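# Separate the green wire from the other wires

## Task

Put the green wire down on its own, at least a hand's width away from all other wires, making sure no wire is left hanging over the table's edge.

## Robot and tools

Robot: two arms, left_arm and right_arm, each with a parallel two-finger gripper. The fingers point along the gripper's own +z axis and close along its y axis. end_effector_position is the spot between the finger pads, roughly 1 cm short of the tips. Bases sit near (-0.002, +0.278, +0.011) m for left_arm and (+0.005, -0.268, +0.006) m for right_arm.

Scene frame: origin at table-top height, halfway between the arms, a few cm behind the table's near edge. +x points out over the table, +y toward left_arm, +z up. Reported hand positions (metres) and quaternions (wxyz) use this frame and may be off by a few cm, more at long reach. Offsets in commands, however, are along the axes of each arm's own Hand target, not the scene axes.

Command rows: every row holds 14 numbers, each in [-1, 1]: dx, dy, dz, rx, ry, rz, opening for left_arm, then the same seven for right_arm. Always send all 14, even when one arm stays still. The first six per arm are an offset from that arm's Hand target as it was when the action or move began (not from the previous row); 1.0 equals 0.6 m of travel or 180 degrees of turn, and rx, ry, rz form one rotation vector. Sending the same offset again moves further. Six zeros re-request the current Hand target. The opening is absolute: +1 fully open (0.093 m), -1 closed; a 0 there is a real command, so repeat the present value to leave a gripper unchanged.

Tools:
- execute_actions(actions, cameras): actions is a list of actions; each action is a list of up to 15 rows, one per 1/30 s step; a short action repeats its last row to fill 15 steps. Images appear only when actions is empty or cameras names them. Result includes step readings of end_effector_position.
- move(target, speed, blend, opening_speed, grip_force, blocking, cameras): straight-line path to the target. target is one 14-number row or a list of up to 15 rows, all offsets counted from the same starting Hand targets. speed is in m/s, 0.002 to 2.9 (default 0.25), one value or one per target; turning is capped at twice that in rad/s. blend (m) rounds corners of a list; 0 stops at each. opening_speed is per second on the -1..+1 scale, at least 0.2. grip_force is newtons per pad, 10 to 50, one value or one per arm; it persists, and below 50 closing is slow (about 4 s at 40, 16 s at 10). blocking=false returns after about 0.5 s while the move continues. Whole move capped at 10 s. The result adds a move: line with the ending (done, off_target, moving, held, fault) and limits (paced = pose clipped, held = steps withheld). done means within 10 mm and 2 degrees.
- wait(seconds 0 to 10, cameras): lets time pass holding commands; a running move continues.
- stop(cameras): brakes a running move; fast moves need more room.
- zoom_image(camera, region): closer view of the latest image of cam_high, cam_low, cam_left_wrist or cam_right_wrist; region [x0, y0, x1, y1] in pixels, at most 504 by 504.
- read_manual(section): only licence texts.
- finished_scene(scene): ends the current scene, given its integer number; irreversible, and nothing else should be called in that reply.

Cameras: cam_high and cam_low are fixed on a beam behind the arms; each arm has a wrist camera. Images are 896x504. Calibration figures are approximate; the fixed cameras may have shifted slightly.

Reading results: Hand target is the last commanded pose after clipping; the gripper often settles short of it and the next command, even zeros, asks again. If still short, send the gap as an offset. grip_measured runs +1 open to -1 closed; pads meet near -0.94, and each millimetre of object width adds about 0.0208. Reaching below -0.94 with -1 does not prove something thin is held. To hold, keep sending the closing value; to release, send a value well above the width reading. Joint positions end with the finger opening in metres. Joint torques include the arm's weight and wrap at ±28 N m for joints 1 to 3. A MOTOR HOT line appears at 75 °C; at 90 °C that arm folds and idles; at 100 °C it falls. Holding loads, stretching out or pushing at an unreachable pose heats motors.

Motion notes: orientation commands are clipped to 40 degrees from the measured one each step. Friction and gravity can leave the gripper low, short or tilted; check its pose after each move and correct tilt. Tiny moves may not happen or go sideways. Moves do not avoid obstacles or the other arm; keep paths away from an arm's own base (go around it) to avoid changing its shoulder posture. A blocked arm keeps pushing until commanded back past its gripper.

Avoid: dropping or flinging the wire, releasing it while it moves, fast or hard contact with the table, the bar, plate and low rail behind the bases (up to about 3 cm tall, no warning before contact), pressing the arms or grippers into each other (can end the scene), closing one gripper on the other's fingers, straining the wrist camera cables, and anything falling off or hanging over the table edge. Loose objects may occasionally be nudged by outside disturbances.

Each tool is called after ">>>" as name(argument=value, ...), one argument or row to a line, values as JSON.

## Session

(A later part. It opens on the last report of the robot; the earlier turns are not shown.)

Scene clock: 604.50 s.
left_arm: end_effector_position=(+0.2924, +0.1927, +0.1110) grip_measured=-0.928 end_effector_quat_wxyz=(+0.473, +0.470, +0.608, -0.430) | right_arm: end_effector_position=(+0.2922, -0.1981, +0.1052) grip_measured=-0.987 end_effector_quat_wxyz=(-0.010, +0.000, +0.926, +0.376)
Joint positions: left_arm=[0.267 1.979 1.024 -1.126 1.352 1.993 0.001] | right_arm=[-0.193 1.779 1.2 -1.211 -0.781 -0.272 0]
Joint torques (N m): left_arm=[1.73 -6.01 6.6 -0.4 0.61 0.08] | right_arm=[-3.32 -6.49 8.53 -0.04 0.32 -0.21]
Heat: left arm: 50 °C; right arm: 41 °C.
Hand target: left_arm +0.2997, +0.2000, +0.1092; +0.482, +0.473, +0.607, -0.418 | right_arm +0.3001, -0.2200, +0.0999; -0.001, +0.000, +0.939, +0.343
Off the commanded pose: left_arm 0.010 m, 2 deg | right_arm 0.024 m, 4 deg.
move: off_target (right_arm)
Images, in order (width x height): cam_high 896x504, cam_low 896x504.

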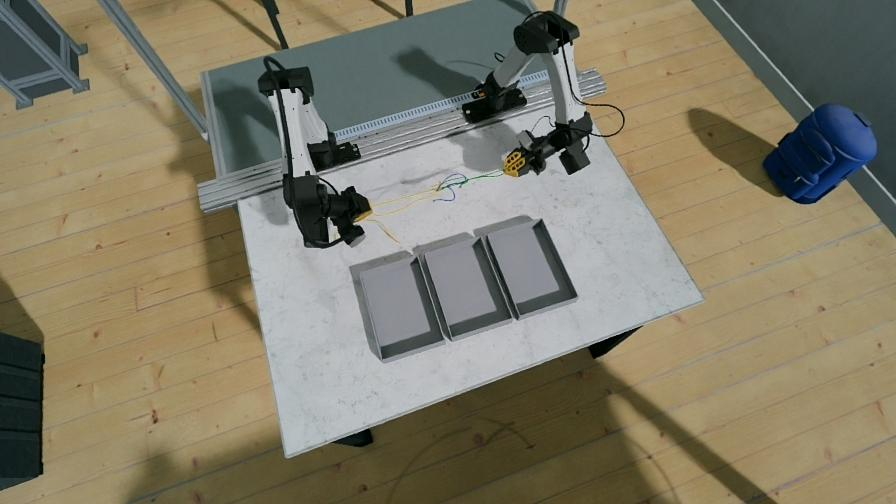

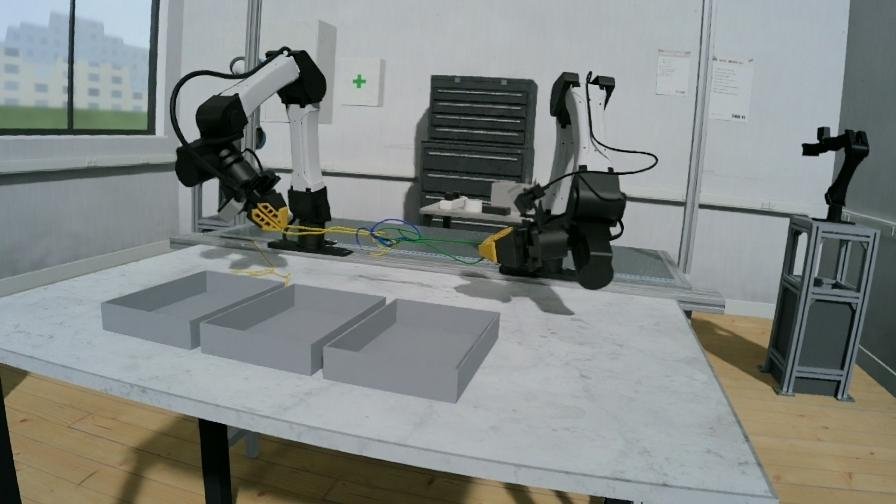

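>>> zoom_image(
  camera="cam_low",
  region=[340, 210, 440, 270],
)

>>> execute_actions(
  actions=[],
)

>>> zoom_image(
  camera="cam_left_wrist",
  region=[350, 200, 650, 400],
)

Scaled by 5.040 from the camera's 896x504 image, which has a finer 1280x720 frame.

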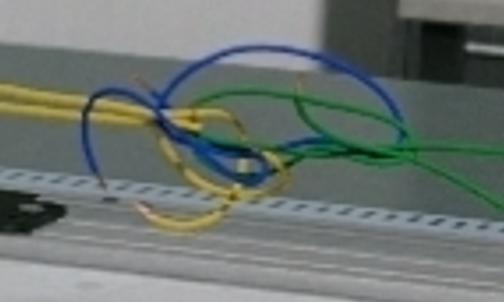

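Scene clock: 612.30 s.
left_arm: end_effector_position=(+0.2924, +0.1927, +0.1110) grip_measured=-0.928 end_effector_quat_wxyz=(+0.473, +0.470, +0.608, -0.430) | right_arm: end_effector_position=(+0.2921, -0.1981, +0.1053) grip_measured=-0.987 end_effector_quat_wxyz=(-0.010, +0.000, +0.926, +0.377)
Joint positions: left_arm=[0.267 1.979 1.024 -1.126 1.352 1.993 0.001] | right_arm=[-0.193 1.779 1.2 -1.211 -0.781 -0.272 0]
Joint velocities: within noise
Joint torques (N m): left_arm=[1.62 -6.12 6.54 -0.41 0.62 0.06] | right_arm=[-3.15 -6.48 8.57 -0.09 0.25 -0.19]
Heat: left arm: 50 °C; right arm: 41 °C.
Hand target: left_arm +0.2997, +0.2000, +0.1092; +0.482, +0.473, +0.607, -0.418 | right_arm +0.3001, -0.2200, +0.0999; -0.001, +0.000, +0.939, +0.343
Tool commands: left_gripper/opening=-0.934775 right_gripper/opening=-1.0
Off the commanded pose: left_arm 0.010 m, 2 deg | right_arm 0.024 m, 4 deg.
camera_calibration:
cam_left_wrist: T_world_to_cam=[[-0.981281, -0.177336, 0.075097, 0.312211], [-0.164556, 0.569522, -0.805336, 0.0633698], [0.100046, -0.802619, -0.588043, 0.276405], [0, 0, 0, 1]] pos_world=[0.289141, 0.241124, 0.190126]
cam_right_wrist: T_world_to_cam=[[-0.0183002, -0.718537, -0.695248, -0.0654884], [-0.895951, -0.296852, 0.330379, 0.207581], [-0.443775, 0.628954, -0.638342, 0.405139], [0, 0, 0, 1]] pos_world=[0.364574, -0.240249, 0.144506]

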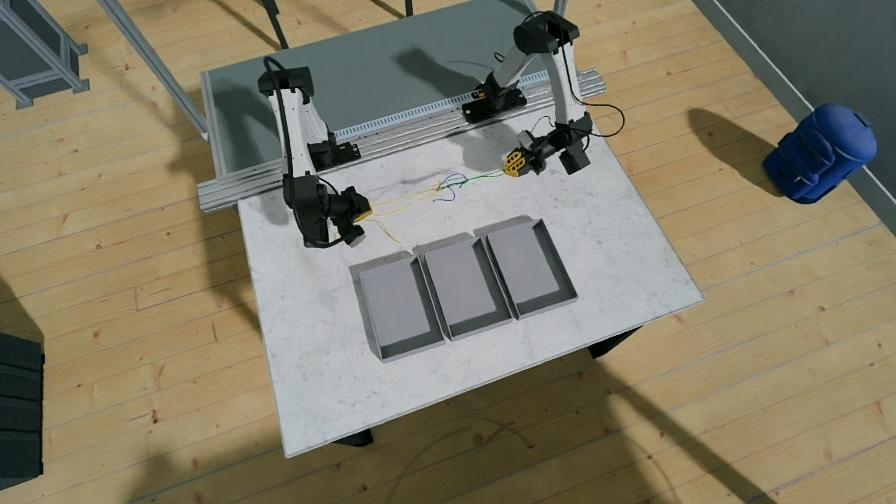

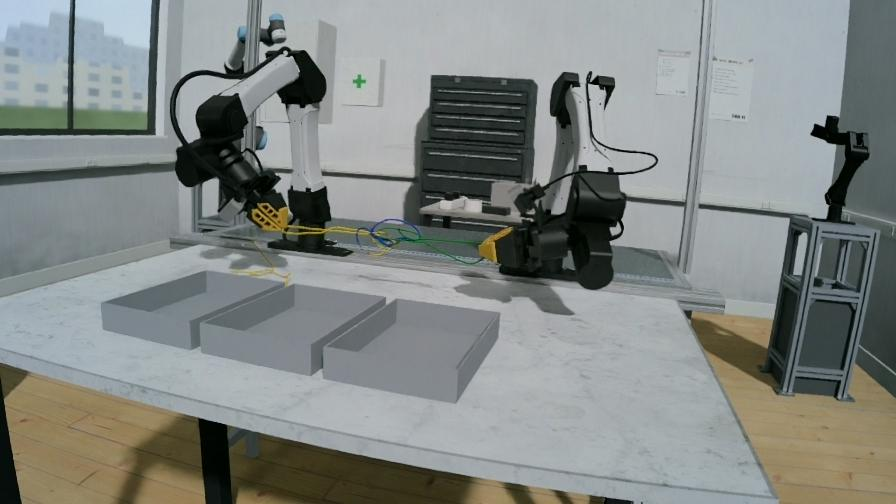

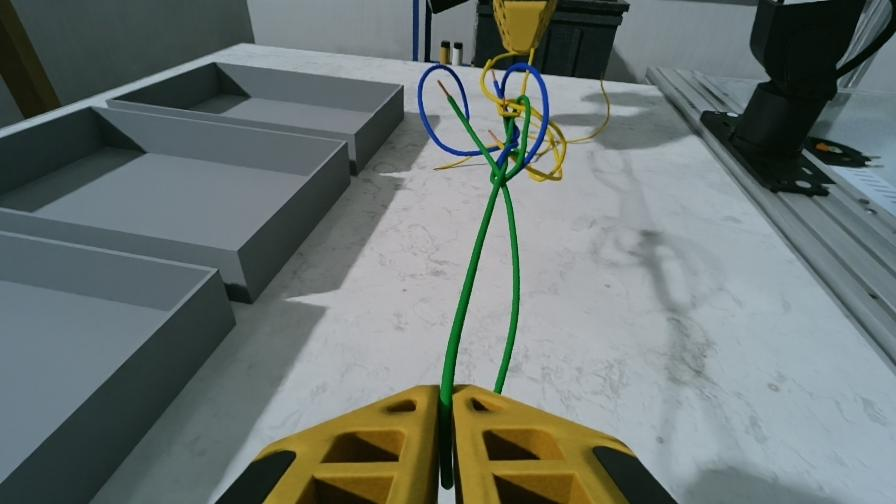

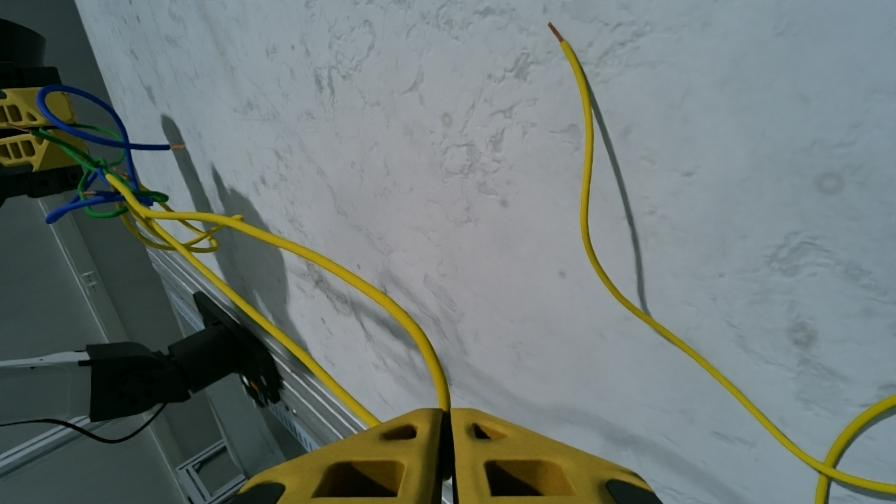

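Scaled by 1.680 from the camera's 896x504 image, which has a finer 1280x720 frame.

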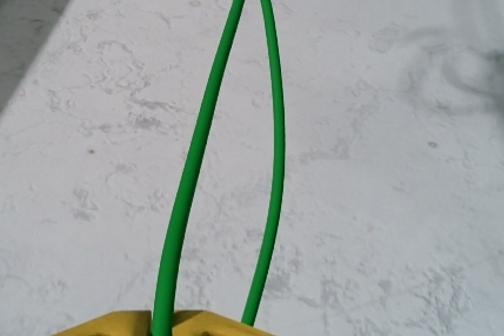

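>>> move(
  target=[0,0,0,0,0,0,-0.934775,0,-0.064,-0.054,0,0,0,-1],
  speed=0.05,
  cameras=["cam_low"],
)

>>> zoom_image(
  camera="cam_low",
  region=[330, 200, 450, 280],
)

Scene clock: 619.93 s.
left_arm: end_effector_position=(+0.2901, +0.1885, +0.1116) grip_measured=-0.928 end_effector_quat_wxyz=(+0.467, +0.471, +0.607, -0.437) | right_arm: end_effector_position=(+0.2917, -0.2371, +0.1116) grip_measured=-0.987 end_effector_quat_wxyz=(-0.016, +0.011, +0.918, +0.397)
Joint positions: left_arm=[0.254 1.979 1.024 -1.139 1.352 1.994 0.001] | right_arm=[-0.336 1.865 1.292 -1.379 -0.78 -0.457 0]
Joint torques (N m): left_arm=[2.95 -6.2 6.57 -0.28 0.61 0.06] | right_arm=[-4.26 -6.64 9.02 -0.05 0.76 -0.21]
Heat: left arm: 50 °C; right arm: 41 °C.
Hand target: left_arm +0.2997, +0.2000, +0.1092; +0.482, +0.473, +0.607, -0.418 | right_arm +0.3002, -0.2702, +0.1001; -0.001, +0.000, +0.939, +0.343
Off the commanded pose: left_arm 0.015 m, 3 deg | right_arm 0.036 m, 7 deg.
move: off_target (left_arm, right_arm)
Images, in order (width x height): cam_low 896x504.

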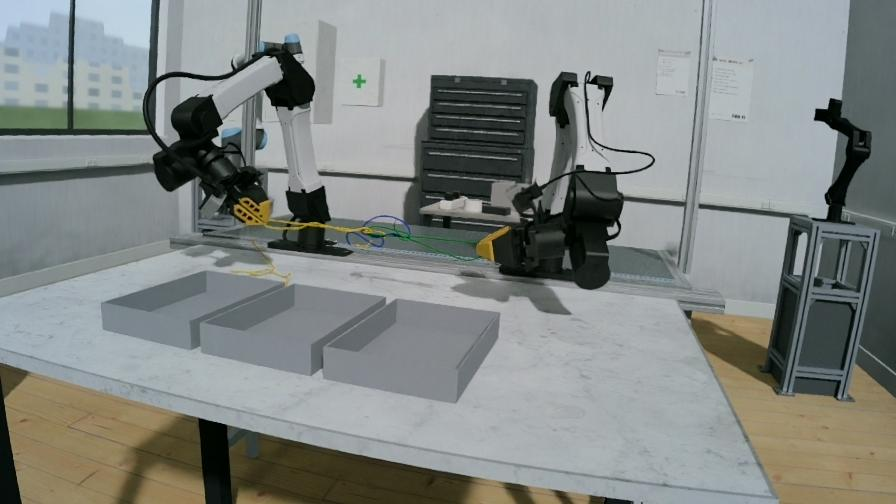

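Scaled by 4.200 from the camera's 896x504 image, which has a finer 1280x720 frame.

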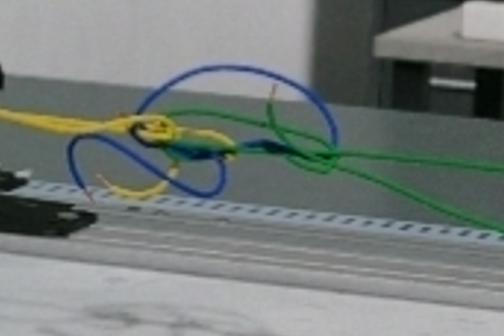

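>>> move(
  target=[0,0,0,0,0,0,-0.934775,0,0.2,0.17,0,0,0,-1],
  speed=0.15,
  cameras=["cam_low","cam_left_wrist","cam_right_wrist"],
)

>>> zoom_image(
  camera="cam_low",
  region=[330, 190, 510, 310],
)

>>> zoom_image(
  camera="cam_left_wrist",
  region=[380, 60, 640, 260],
)

Scene clock: 634.53 s.
left_arm: end_effector_position=(+0.2933, +0.1966, +0.1111) grip_measured=-0.928 end_effector_quat_wxyz=(+0.475, +0.466, +0.612, -0.428) | right_arm: end_effector_position=(+0.3023, -0.1111, +0.0955) grip_measured=-0.987 end_effector_quat_wxyz=(-0.010, -0.001, +0.938, +0.346)
Joint positions: left_arm=[0.28 1.979 1.024 -1.129 1.352 1.994 0.001] | right_arm=[0.126 1.723 1.143 -0.901 -0.734 0.171 0]
Joint torques (N m): left_arm=[0.29 -6.09 6.68 -0.36 0.64 0.12] | right_arm=[0.25 -10.7 4.94 0.49 -0.33 0.09]
Heat: left arm: 50 °C; right arm: 41 °C.
Hand target: left_arm +0.2997, +0.2000, +0.1092; +0.482, +0.473, +0.607, -0.418 | right_arm +0.3001, -0.1127, +0.0992; -0.001, +0.000, +0.940, +0.342
Off the commanded pose: left_arm 0.008 m, 2 deg | right_arm 0.005 m, 1 deg.
move: done
camera_calibration:
cam_left_wrist: T_world_to_cam=[[-0.978679, -0.190215, 0.0774979, 0.315237], [-0.173888, 0.566494, -0.80551, 0.0647679], [0.109318, -0.801812, -0.587492, 0.276572], [0, 0, 0, 1]] pos_world=[0.289544, 0.245031, 0.190225]
cam_right_wrist: T_world_to_cam=[[-0.0176873, -0.762578, -0.646654, -0.0192788], [-0.895509, -0.275569, 0.349464, 0.246094], [-0.444691, 0.585266, -0.678022, 0.347959], [0, 0, 0, 1]] pos_world=[0.374773, -0.150535, 0.137457]
Images, in order (width x height): cam_low 896x504, cam_left_wrist 896x504, cam_right_wrist 896x504.

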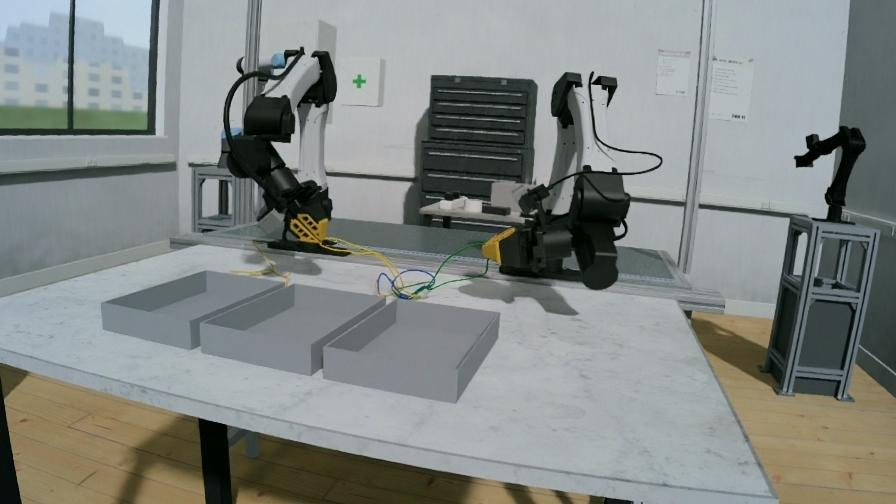

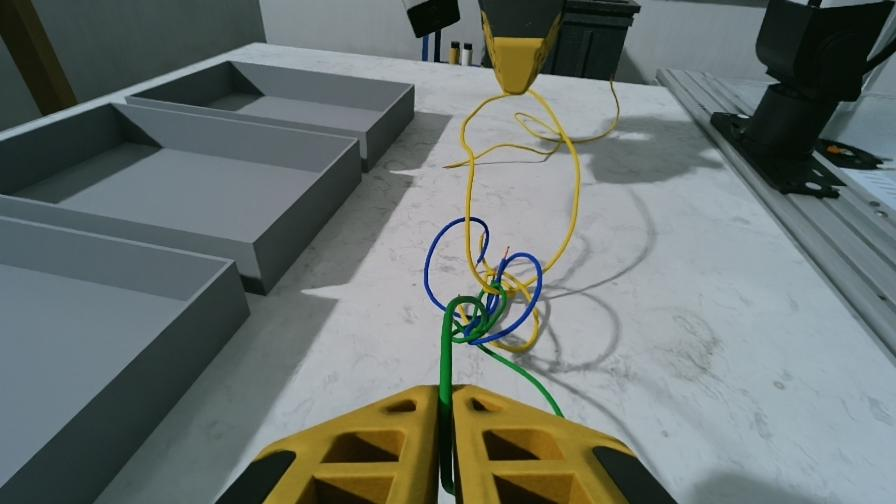

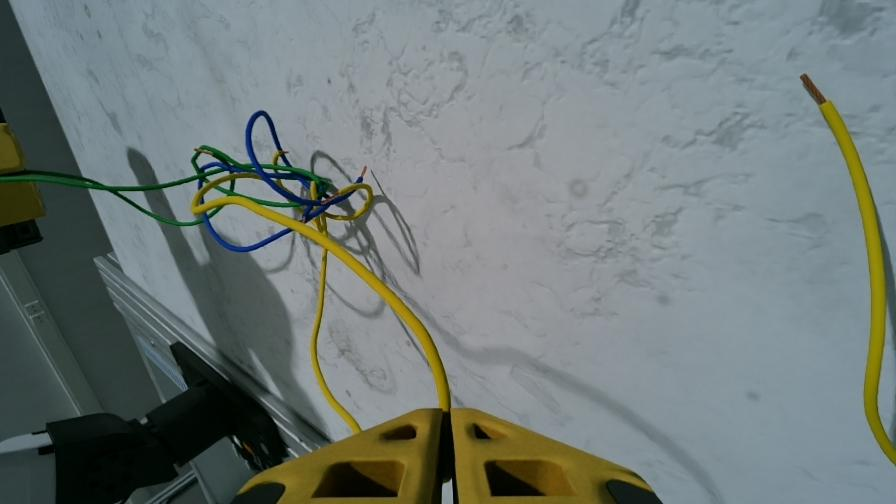

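Scaled by 2.800 from the camera's 896x504 image, which has a finer 1280x720 frame.

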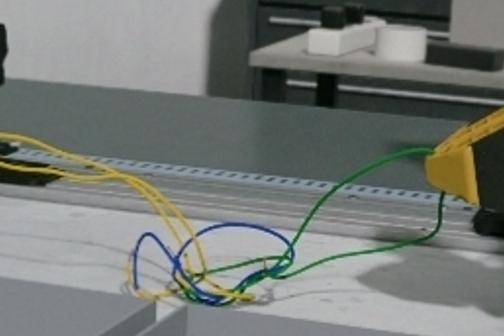

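Scaled by 1.938 from the camera's 896x504 image, which has a finer 1280x720 frame.

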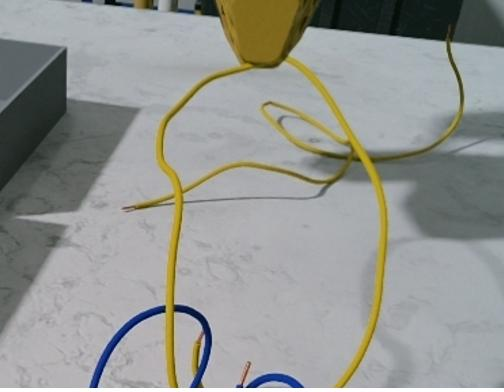

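>>> zoom_image(
  camera="cam_right_wrist",
  region=[160, 90, 440, 300],
)

Scaled by 1.800 from the camera's 896x504 image, which has a finer 1280x720 frame.

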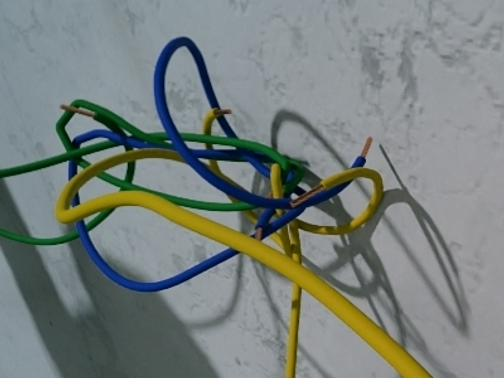

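>>> move(
  target=[0,0,0,0,0,0,-0.934775,0,0.1377,-0.32,0,0,0,-1],
  speed=0.15,
  cameras=["cam_low","cam_left_wrist"],
)

>>> zoom_image(
  camera="cam_low",
  region=[310, 130, 530, 310],
)

Scene clock: 656.27 s.
left_arm: end_effector_position=(+0.2933, +0.1966, +0.1111) grip_measured=-0.928 end_effector_quat_wxyz=(+0.475, +0.466, +0.612, -0.428) | right_arm: end_effector_position=(+0.3055, -0.1711, +0.2898) grip_measured=-0.987 end_effector_quat_wxyz=(+0.100, +0.027, +0.933, +0.345)
Joint positions: left_arm=[0.28 1.979 1.024 -1.129 1.352 1.994 0.001] | right_arm=[-0.095 1.586 1.757 -1.548 -0.742 0.055 0]
Joint torques (N m): left_arm=[0.34 -6.04 6.6 -0.41 0.65 0.08] | right_arm=[-0.99 -7.24 8.43 0.25 -0.56 0.02]
Heat: left arm: 50 °C; right arm: 40 °C.
Hand target: left_arm +0.2997, +0.2000, +0.1092; +0.482, +0.473, +0.607, -0.418 | right_arm +0.3005, -0.1731, +0.2993; -0.001, +0.000, +0.939, +0.343
Off the commanded pose: left_arm 0.007 m, 2 deg | right_arm 0.011 m, 12 deg.
joint sent to its limit (right arm) — joint 4 (wrist pitch), lower limit. The joint targets are off in orientation, not in position.
move: off_target (right_arm)
camera_calibration:
cam_left_wrist: T_world_to_cam=[[-0.978679, -0.190215, 0.0774979, 0.315237], [-0.173888, 0.566494, -0.80551, 0.0647679], [0.109318, -0.801812, -0.587492, 0.276572], [0, 0, 0, 1]] pos_world=[0.289544, 0.245031, 0.190225]
Images, in order (width x height): cam_low 896x504, cam_left_wrist 896x504.

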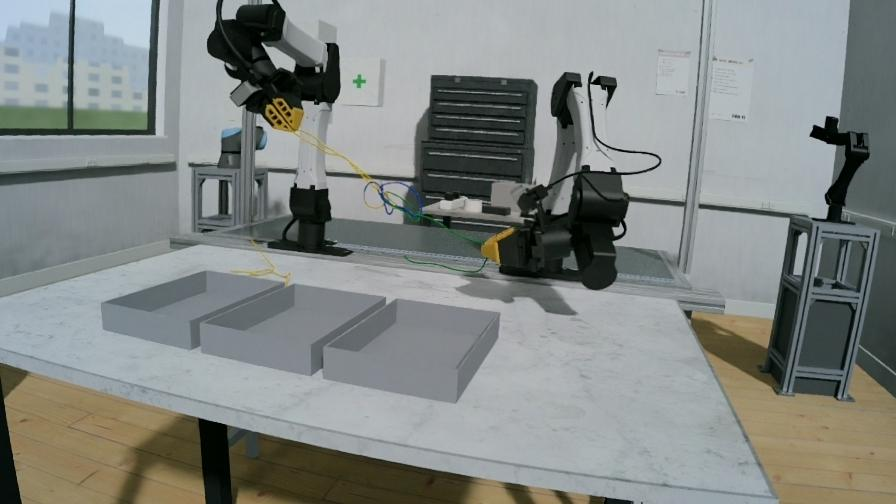

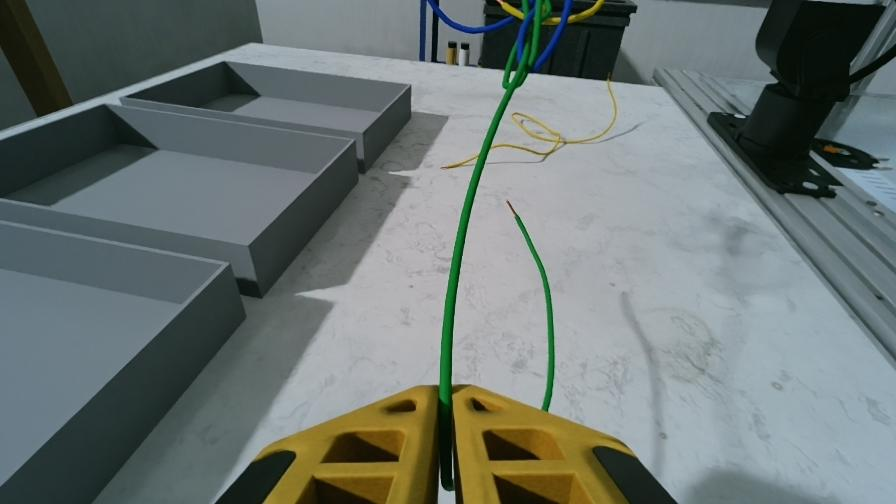

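Scaled by 2.291 from the camera's 896x504 image, which has a finer 1280x720 frame.

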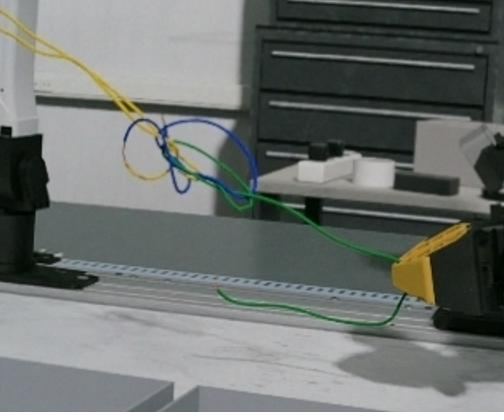

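>>> execute_actions(
  actions=[],
  cameras=["cam_low","cam_high"],
)

Scene clock: 697.53 s.
left_arm: end_effector_position=(+0.2933, +0.1966, +0.1111) grip_measured=-0.928 end_effector_quat_wxyz=(+0.475, +0.466, +0.612, -0.428) | right_arm: end_effector_position=(+0.3055, -0.1711, +0.2898) grip_measured=-0.987 end_effector_quat_wxyz=(+0.100, +0.027, +0.933, +0.345)
Joint positions: left_arm=[0.28 1.979 1.024 -1.129 1.352 1.994 0.001] | right_arm=[-0.095 1.586 1.757 -1.548 -0.742 0.055 0]
Joint velocities: within noise
Joint torques (N m): left_arm=[0.4 -6.02 6.65 -0.39 0.65 0.07] | right_arm=[-0.83 -7.06 8.2 0.32 -0.62 0.07]
Heat: left arm: 50 °C; right arm: 42 °C.
Hand target: left_arm +0.2997, +0.2000, +0.1092; +0.482, +0.473, +0.607, -0.418 | right_arm +0.3005, -0.1731, +0.2993; -0.001, +0.000, +0.939, +0.343
Tool commands: left_gripper/opening=-0.934775 right_gripper/opening=-1.0
Off the commanded pose: left_arm 0.007 m, 2 deg | right_arm 0.011 m, 12 deg.
Images, in order (width x height): cam_high 896x504, cam_low 896x504.

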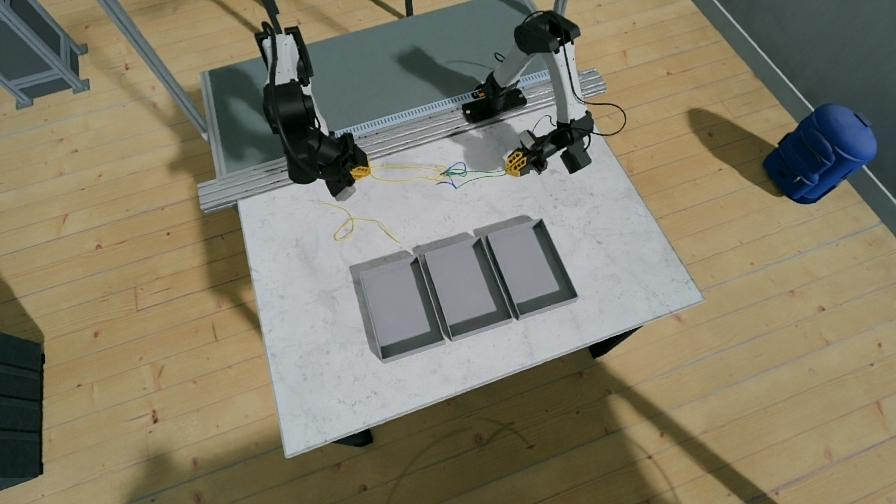

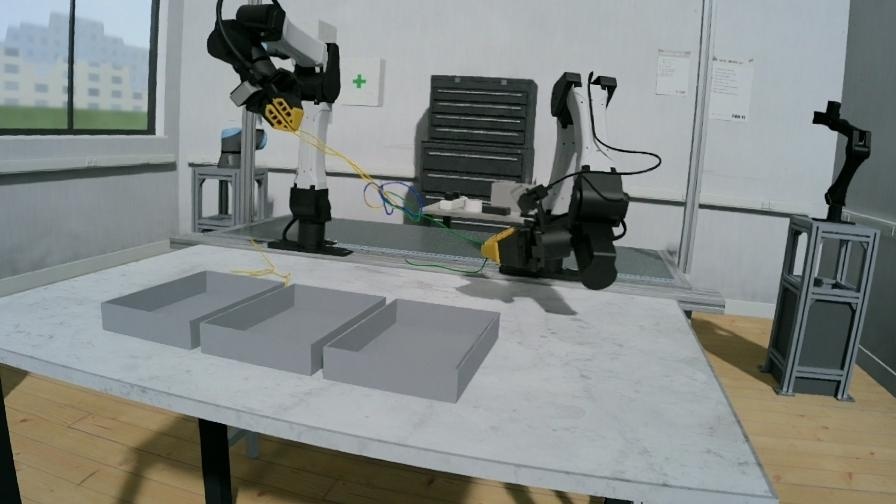

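>>> zoom_image(
  camera="cam_low",
  region=[260, 80, 540, 280],
)

>>> zoom_image(
  camera="cam_high",
  region=[340, 130, 540, 220],
)

Scaled by 1.800 from the camera's 896x504 image, which has a finer 1280x720 frame.

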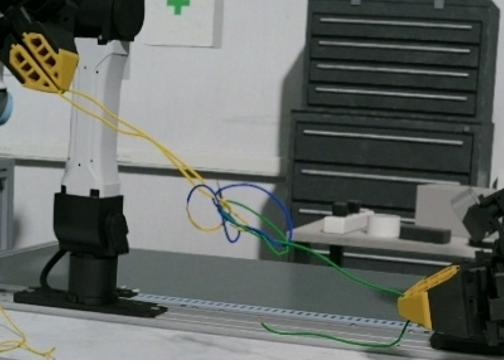

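Scaled by 2.520 from the camera's 896x504 image, which has a finer 1280x720 frame.

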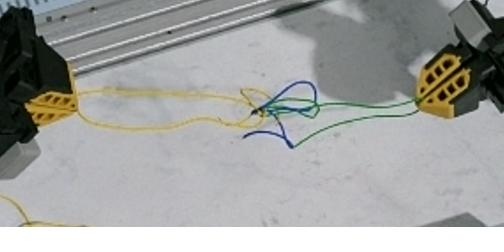

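>>> move(
  target=[
    [0,0,0,0,0,0,-0.934775,0,0.034,0.115,0,0,0,-1],
    [0,0,0,0,0,0,-0.934775,-0.083,-0.117,0.010,0,0,0,-1],
  ],
  speed=[0.25,0.1],
  cameras=["cam_low","cam_high"],
)

>>> zoom_image(
  camera="cam_low",
  region=[260, 80, 540, 280],
)

Scene clock: 720.97 s.
left_arm: end_effector_position=(+0.2939, +0.1963, +0.1123) grip_measured=-0.928 end_effector_quat_wxyz=(+0.478, +0.463, +0.610, -0.429) | right_arm: end_effector_position=(+0.3490, -0.2108, +0.2452) grip_measured=-0.987 end_effector_quat_wxyz=(+0.078, +0.024, +0.934, +0.348)
Joint positions: left_arm=[0.28 1.979 1.024 -1.129 1.36 1.994 0.001] | right_arm=[-0.204 1.792 1.805 -1.548 -0.757 -0.122 0]
Joint torques (N m): left_arm=[0.4 -6.05 6.56 -0.36 0.54 0.1] | right_arm=[-2.22 -7.24 9.26 0.03 -0.24 -0.1]
Heat: left arm: 50 °C; right arm: 42 °C.
Hand target: left_arm +0.2997, +0.2000, +0.1092; +0.482, +0.473, +0.607, -0.418 | right_arm +0.3502, -0.2230, +0.2494; -0.001, +0.000, +0.940, +0.343
Off the commanded pose: left_arm 0.008 m, 2 deg | right_arm 0.013 m, 10 deg.
joint sent to its limit (right arm) — joint 4 (wrist pitch), lower limit. The joint targets are off in orientation, not in position.
move: off_target (right_arm)
Images, in order (width x height): cam_high 896x504, cam_low 896x504.

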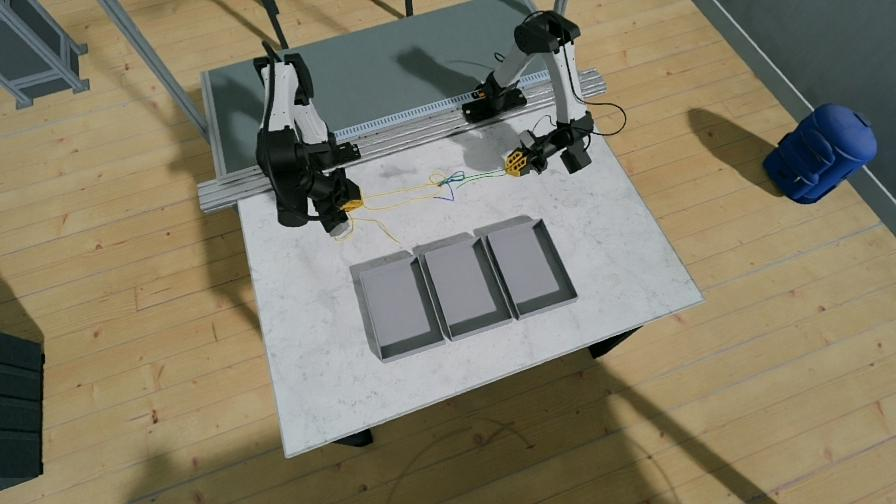

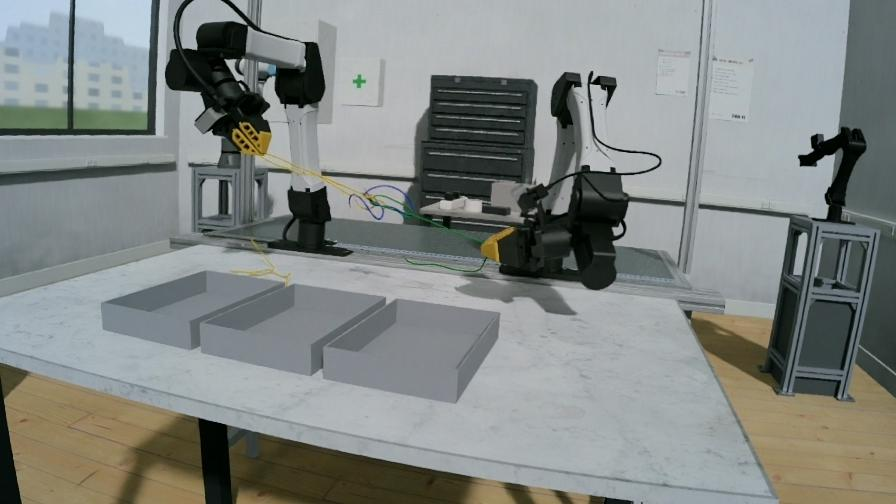

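Scaled by 1.800 from the camera's 896x504 image, which has a finer 1280x720 frame.

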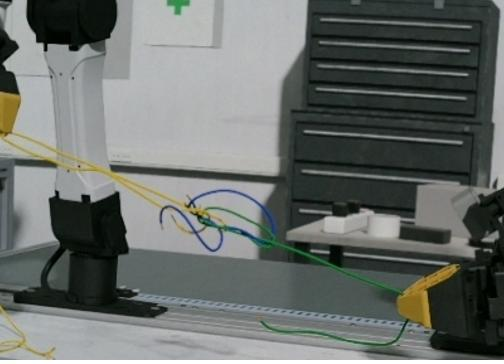

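>>> move(
  target=[
    [0,0,0,0,0,0,-0.934775,0.083,0.188,-0.016,0,0,0,-1],
    [0,0,0,0,0,0,-0.934775,0.033,0.069,-0.16,0,0,0,-1],
    [0,0,0,0,0,0,-0.934775,0,0.102,0.086,0,0,0,-1],
    [0,0,0,0,0,0,-0.934775,-0.083,-0.051,-0.043,0,0,0,-1],
  ],
  speed=[0.25,0.15,0.25,0.12],
  cameras=["cam_low","cam_high"],
)

>>> zoom_image(
  camera="cam_low",
  region=[260, 80, 540, 280],
)

Scene clock: 739.23 s.
left_arm: end_effector_position=(+0.2945, +0.1968, +0.1118) grip_measured=-0.928 end_effector_quat_wxyz=(+0.477, +0.466, +0.610, -0.427) | right_arm: end_effector_position=(+0.4003, -0.2591, +0.2467) grip_measured=-0.987 end_effector_quat_wxyz=(+0.126, +0.044, +0.934, +0.330)
Joint positions: left_arm=[0.28 1.98 1.029 -1.13 1.355 1.995 0.001] | right_arm=[-0.297 1.964 2.035 -1.548 -0.744 -0.15 0]
Joint velocities: left_arm=[within noise] | right_arm=[-0.012 -0.007 -0.007 -0.154 0.037 -0.037 0]
Joint torques (N m): left_arm=[0.35 -6.23 6.37 -0.36 0.62 0.04] | right_arm=[-0.8 -8.68 9.06 0.16 -0.51 -0.14]
Heat: left arm: 49 °C; right arm: 42 °C.
Hand target: left_arm +0.2997, +0.2000, +0.1092; +0.482, +0.473, +0.607, -0.418 | right_arm +0.4000, -0.2629, +0.2495; -0.001, +0.000, +0.940, +0.343
Off the commanded pose: left_arm 0.007 m, 1 deg | right_arm 0.005 m, 15 deg.
joint sent to its limit (right arm) — joint 4 (wrist pitch), lower limit. The joint targets are off in orientation, not in position.
move: off_target (right_arm)
Images, in order (width x height): cam_high 896x504, cam_low 896x504.

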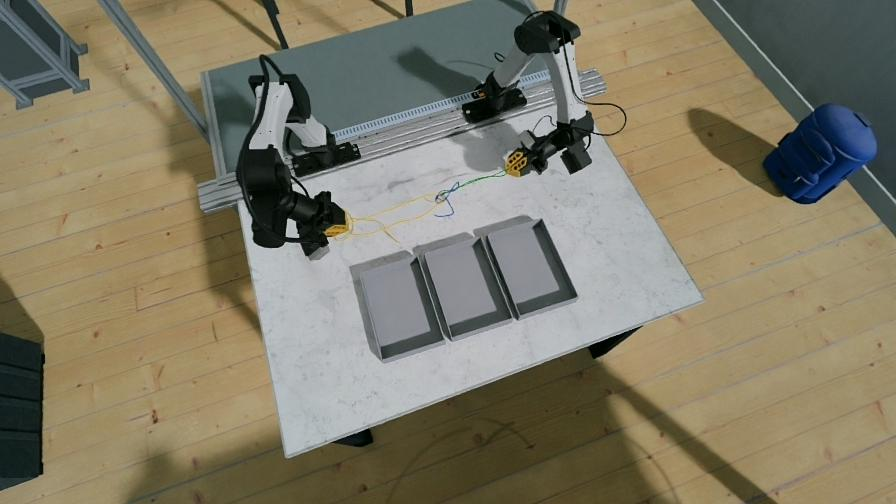

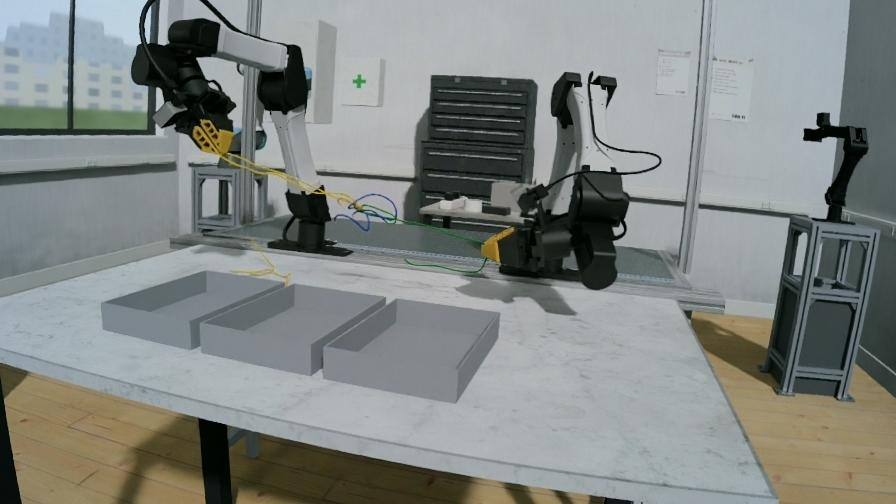

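Scaled by 1.800 from the camera's 896x504 image, which has a finer 1280x720 frame.

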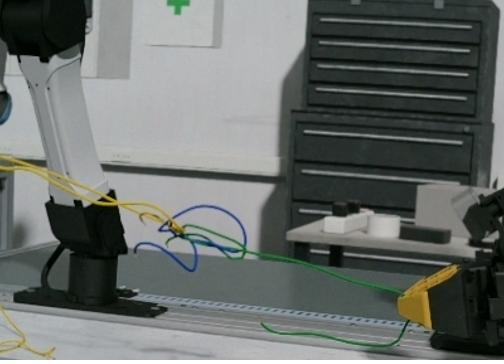

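>>> move(
  target=[
    [0,0,0,0,0,0,-0.934775,0.083,0.134,0.047,0,0,0,-1],
    [0,0,0,0,0,0,-0.934775,-0.05,-0.010,-0.117,0,0,0,-1],
    [0,0,0,0,0,0,-0.934775,0.133,0.077,0.064,0,0,0,-1],
    [0,0,0,0,0,0,-0.934775,0.083,-0.061,-0.16,0,0,0,-1],
  ],
  speed=[0.25,0.15,0.25,0.12],
  cameras=["cam_low","cam_high"],
)

>>> zoom_image(
  camera="cam_low",
  region=[260, 80, 540, 280],
)

Scene clock: 759.17 s.
left_arm: end_effector_position=(+0.2946, +0.1969, +0.1118) grip_measured=-0.928 end_effector_quat_wxyz=(+0.477, +0.466, +0.610, -0.427) | right_arm: end_effector_position=(+0.3516, -0.3513, +0.2968) grip_measured=-0.987 end_effector_quat_wxyz=(+0.248, +0.091, +0.926, +0.270)
Joint positions: left_arm=[0.28 1.98 1.029 -1.129 1.355 1.995 0.001] | right_arm=[-0.59 1.763 1.956 -1.548 -0.743 -0.289 0]
Joint torques (N m): left_arm=[0.34 -6.16 6.16 -0.39 0.65 0.06] | right_arm=[-0.69 -6.34 8.77 0.35 -0.53 -0.1]
Heat: left arm: 49 °C; right arm: 42 °C.
Hand target: left_arm +0.2997, +0.2000, +0.1092; +0.482, +0.473, +0.607, -0.418 | right_arm +0.3504, -0.3527, +0.2993; -0.001, +0.000, +0.939, +0.343
Off the commanded pose: left_arm 0.006 m, 1 deg | right_arm 0.003 m, 32 deg.
joint sent to its limit (right arm) — joint 4 (wrist pitch), lower limit. The joint targets are off in orientation, not in position.
move: off_target (right_arm)
Images, in order (width x height): cam_high 896x504, cam_low 896x504.

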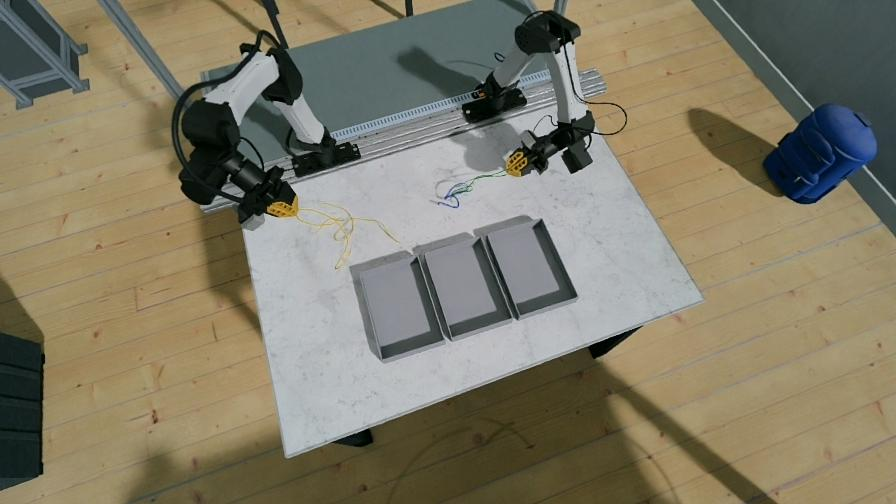

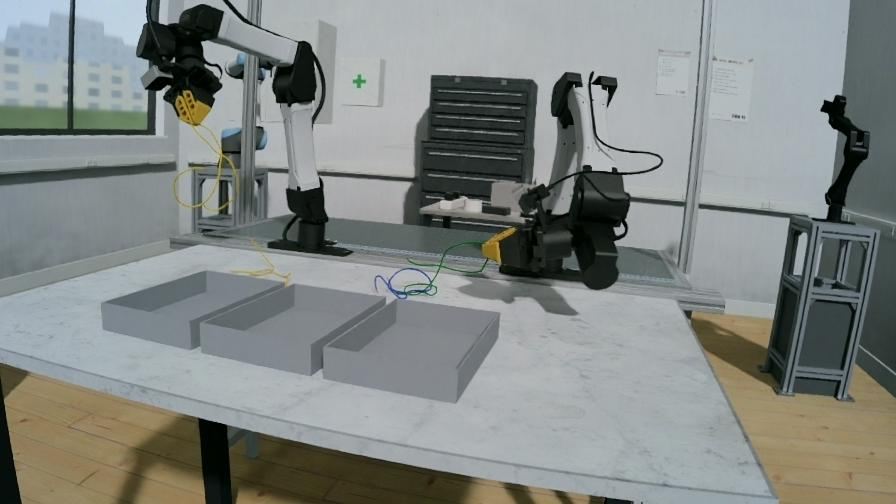

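Scaled by 1.800 from the camera's 896x504 image, which has a finer 1280x720 frame.

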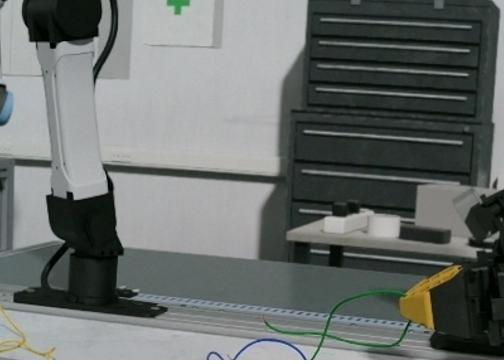

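>>> move(
  target=[
    [0,0,0,0,0,0,-0.934775,0.083,-0.076,0.306,0.22,-0.107,-0.039,-1],
    [0,0,0,0,0,0,-0.934775,0.083,-0.186,0.436,0.22,-0.107,-0.039,-1],
    [0,0,0,0,0,0,-0.934775,0.083,-0.186,0.436,0.22,-0.107,-0.039,-0.5],
    [0,0,0,0,0,0,-0.934775,0.083,-0.033,0.255,0.22,-0.107,-0.039,-0.5],
  ],
  speed=[0.3,0.15,0.1,0.2],
  cameras=["all"],
)

Scene clock: 780.93 s.
left_arm: end_effector_position=(+0.2946, +0.1969, +0.1118) grip_measured=-0.928 end_effector_quat_wxyz=(+0.477, +0.466, +0.610, -0.427) | right_arm: end_effector_position=(+0.2984, -0.2653, +0.1594) grip_measured=-0.502 end_effector_quat_wxyz=(+0.165, -0.003, +0.986, +0.005)
Joint positions: left_arm=[0.28 1.98 1.029 -1.129 1.355 1.995 0.001] | right_arm=[-0.045 1.362 1.157 -1.044 -0.052 -0.029 0.021]
Joint torques (N m): left_arm=[0.35 -6.26 6.26 -0.36 0.61 0.07] | right_arm=[-0.83 -5.64 9.58 0.72 0.05 0]
Heat: left arm: 48 °C; right arm: 42 °C.
Hand target: left_arm +0.2997, +0.2000, +0.1092; +0.482, +0.473, +0.607, -0.418 | right_arm +0.3002, -0.2695, +0.1696; +0.173, +0.000, +0.985, +0.000
Off the commanded pose: left_arm 0.007 m, 1 deg | right_arm 0.011 m, 1 deg.
move: off_target (right_arm)
camera_calibration:
cam_left_wrist: T_world_to_cam=[[-0.978857, -0.191161, 0.0727706, 0.317243], [-0.170409, 0.565376, -0.807038, 0.0647246], [0.113131, -0.802376, -0.585998, 0.275905], [0, 0, 0, 1]] pos_world=[0.290352, 0.24543, 0.190829]
cam_right_wrist: T_world_to_cam=[[-0.00373615, -0.999947, -0.00962048, -0.264313], [-0.993852, 0.00264847, 0.110686, 0.319008], [-0.110655, 0.00997487, -0.993809, 0.277814], [0, 0, 0, 1]] pos_world=[0.346801, -0.267915, 0.238242]

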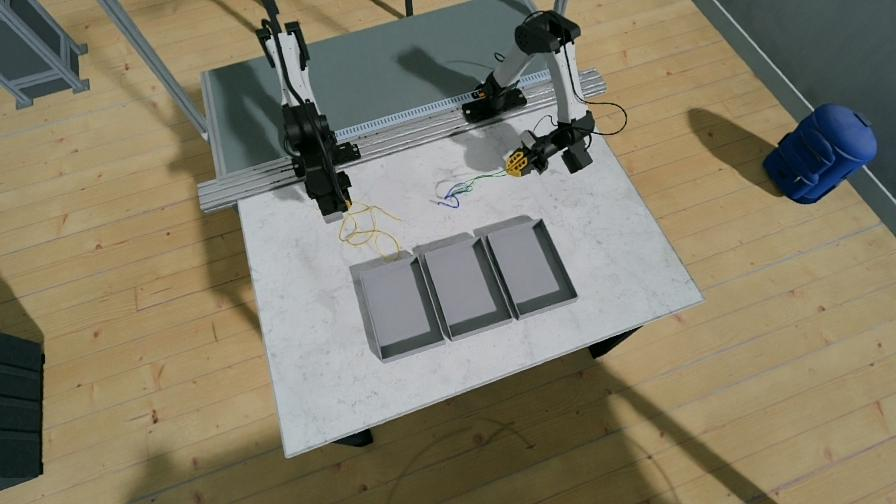

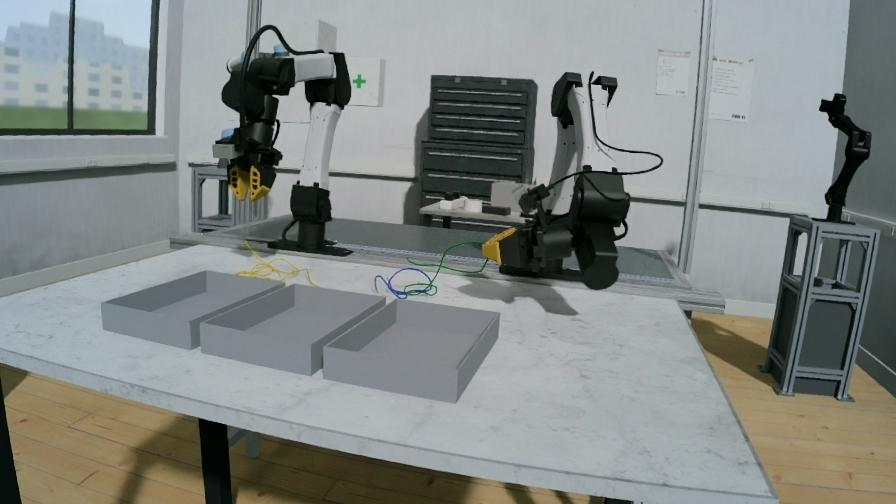

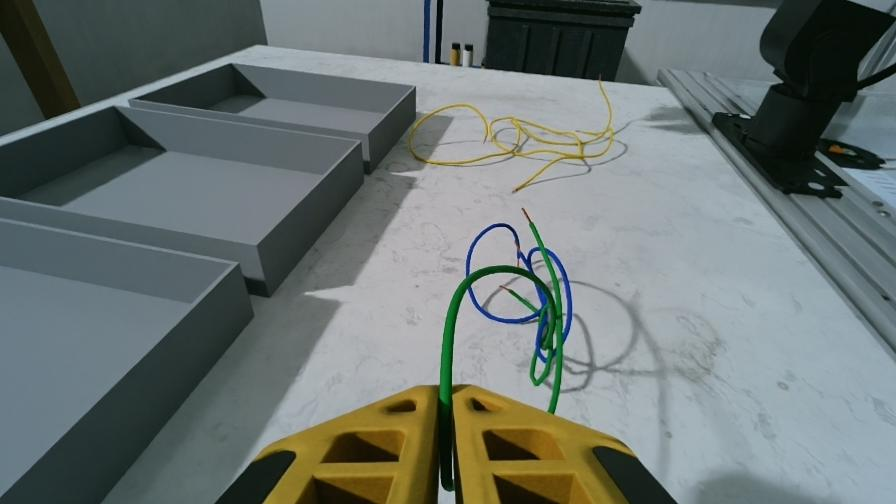

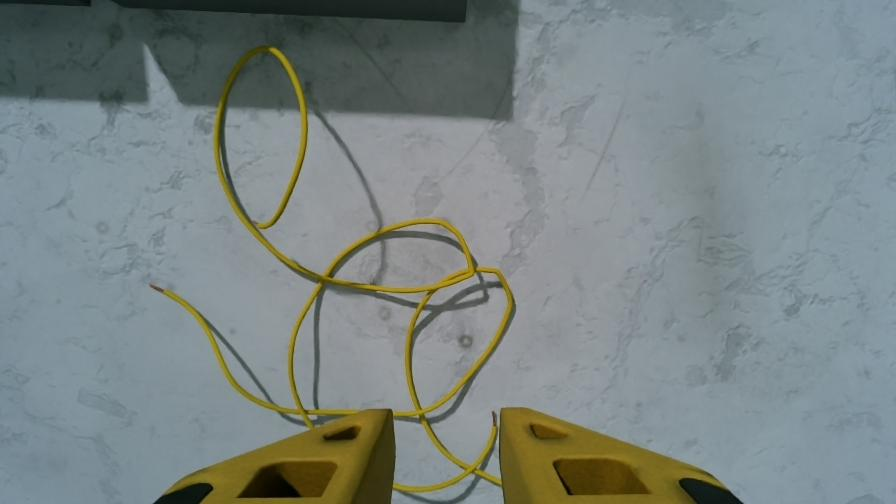

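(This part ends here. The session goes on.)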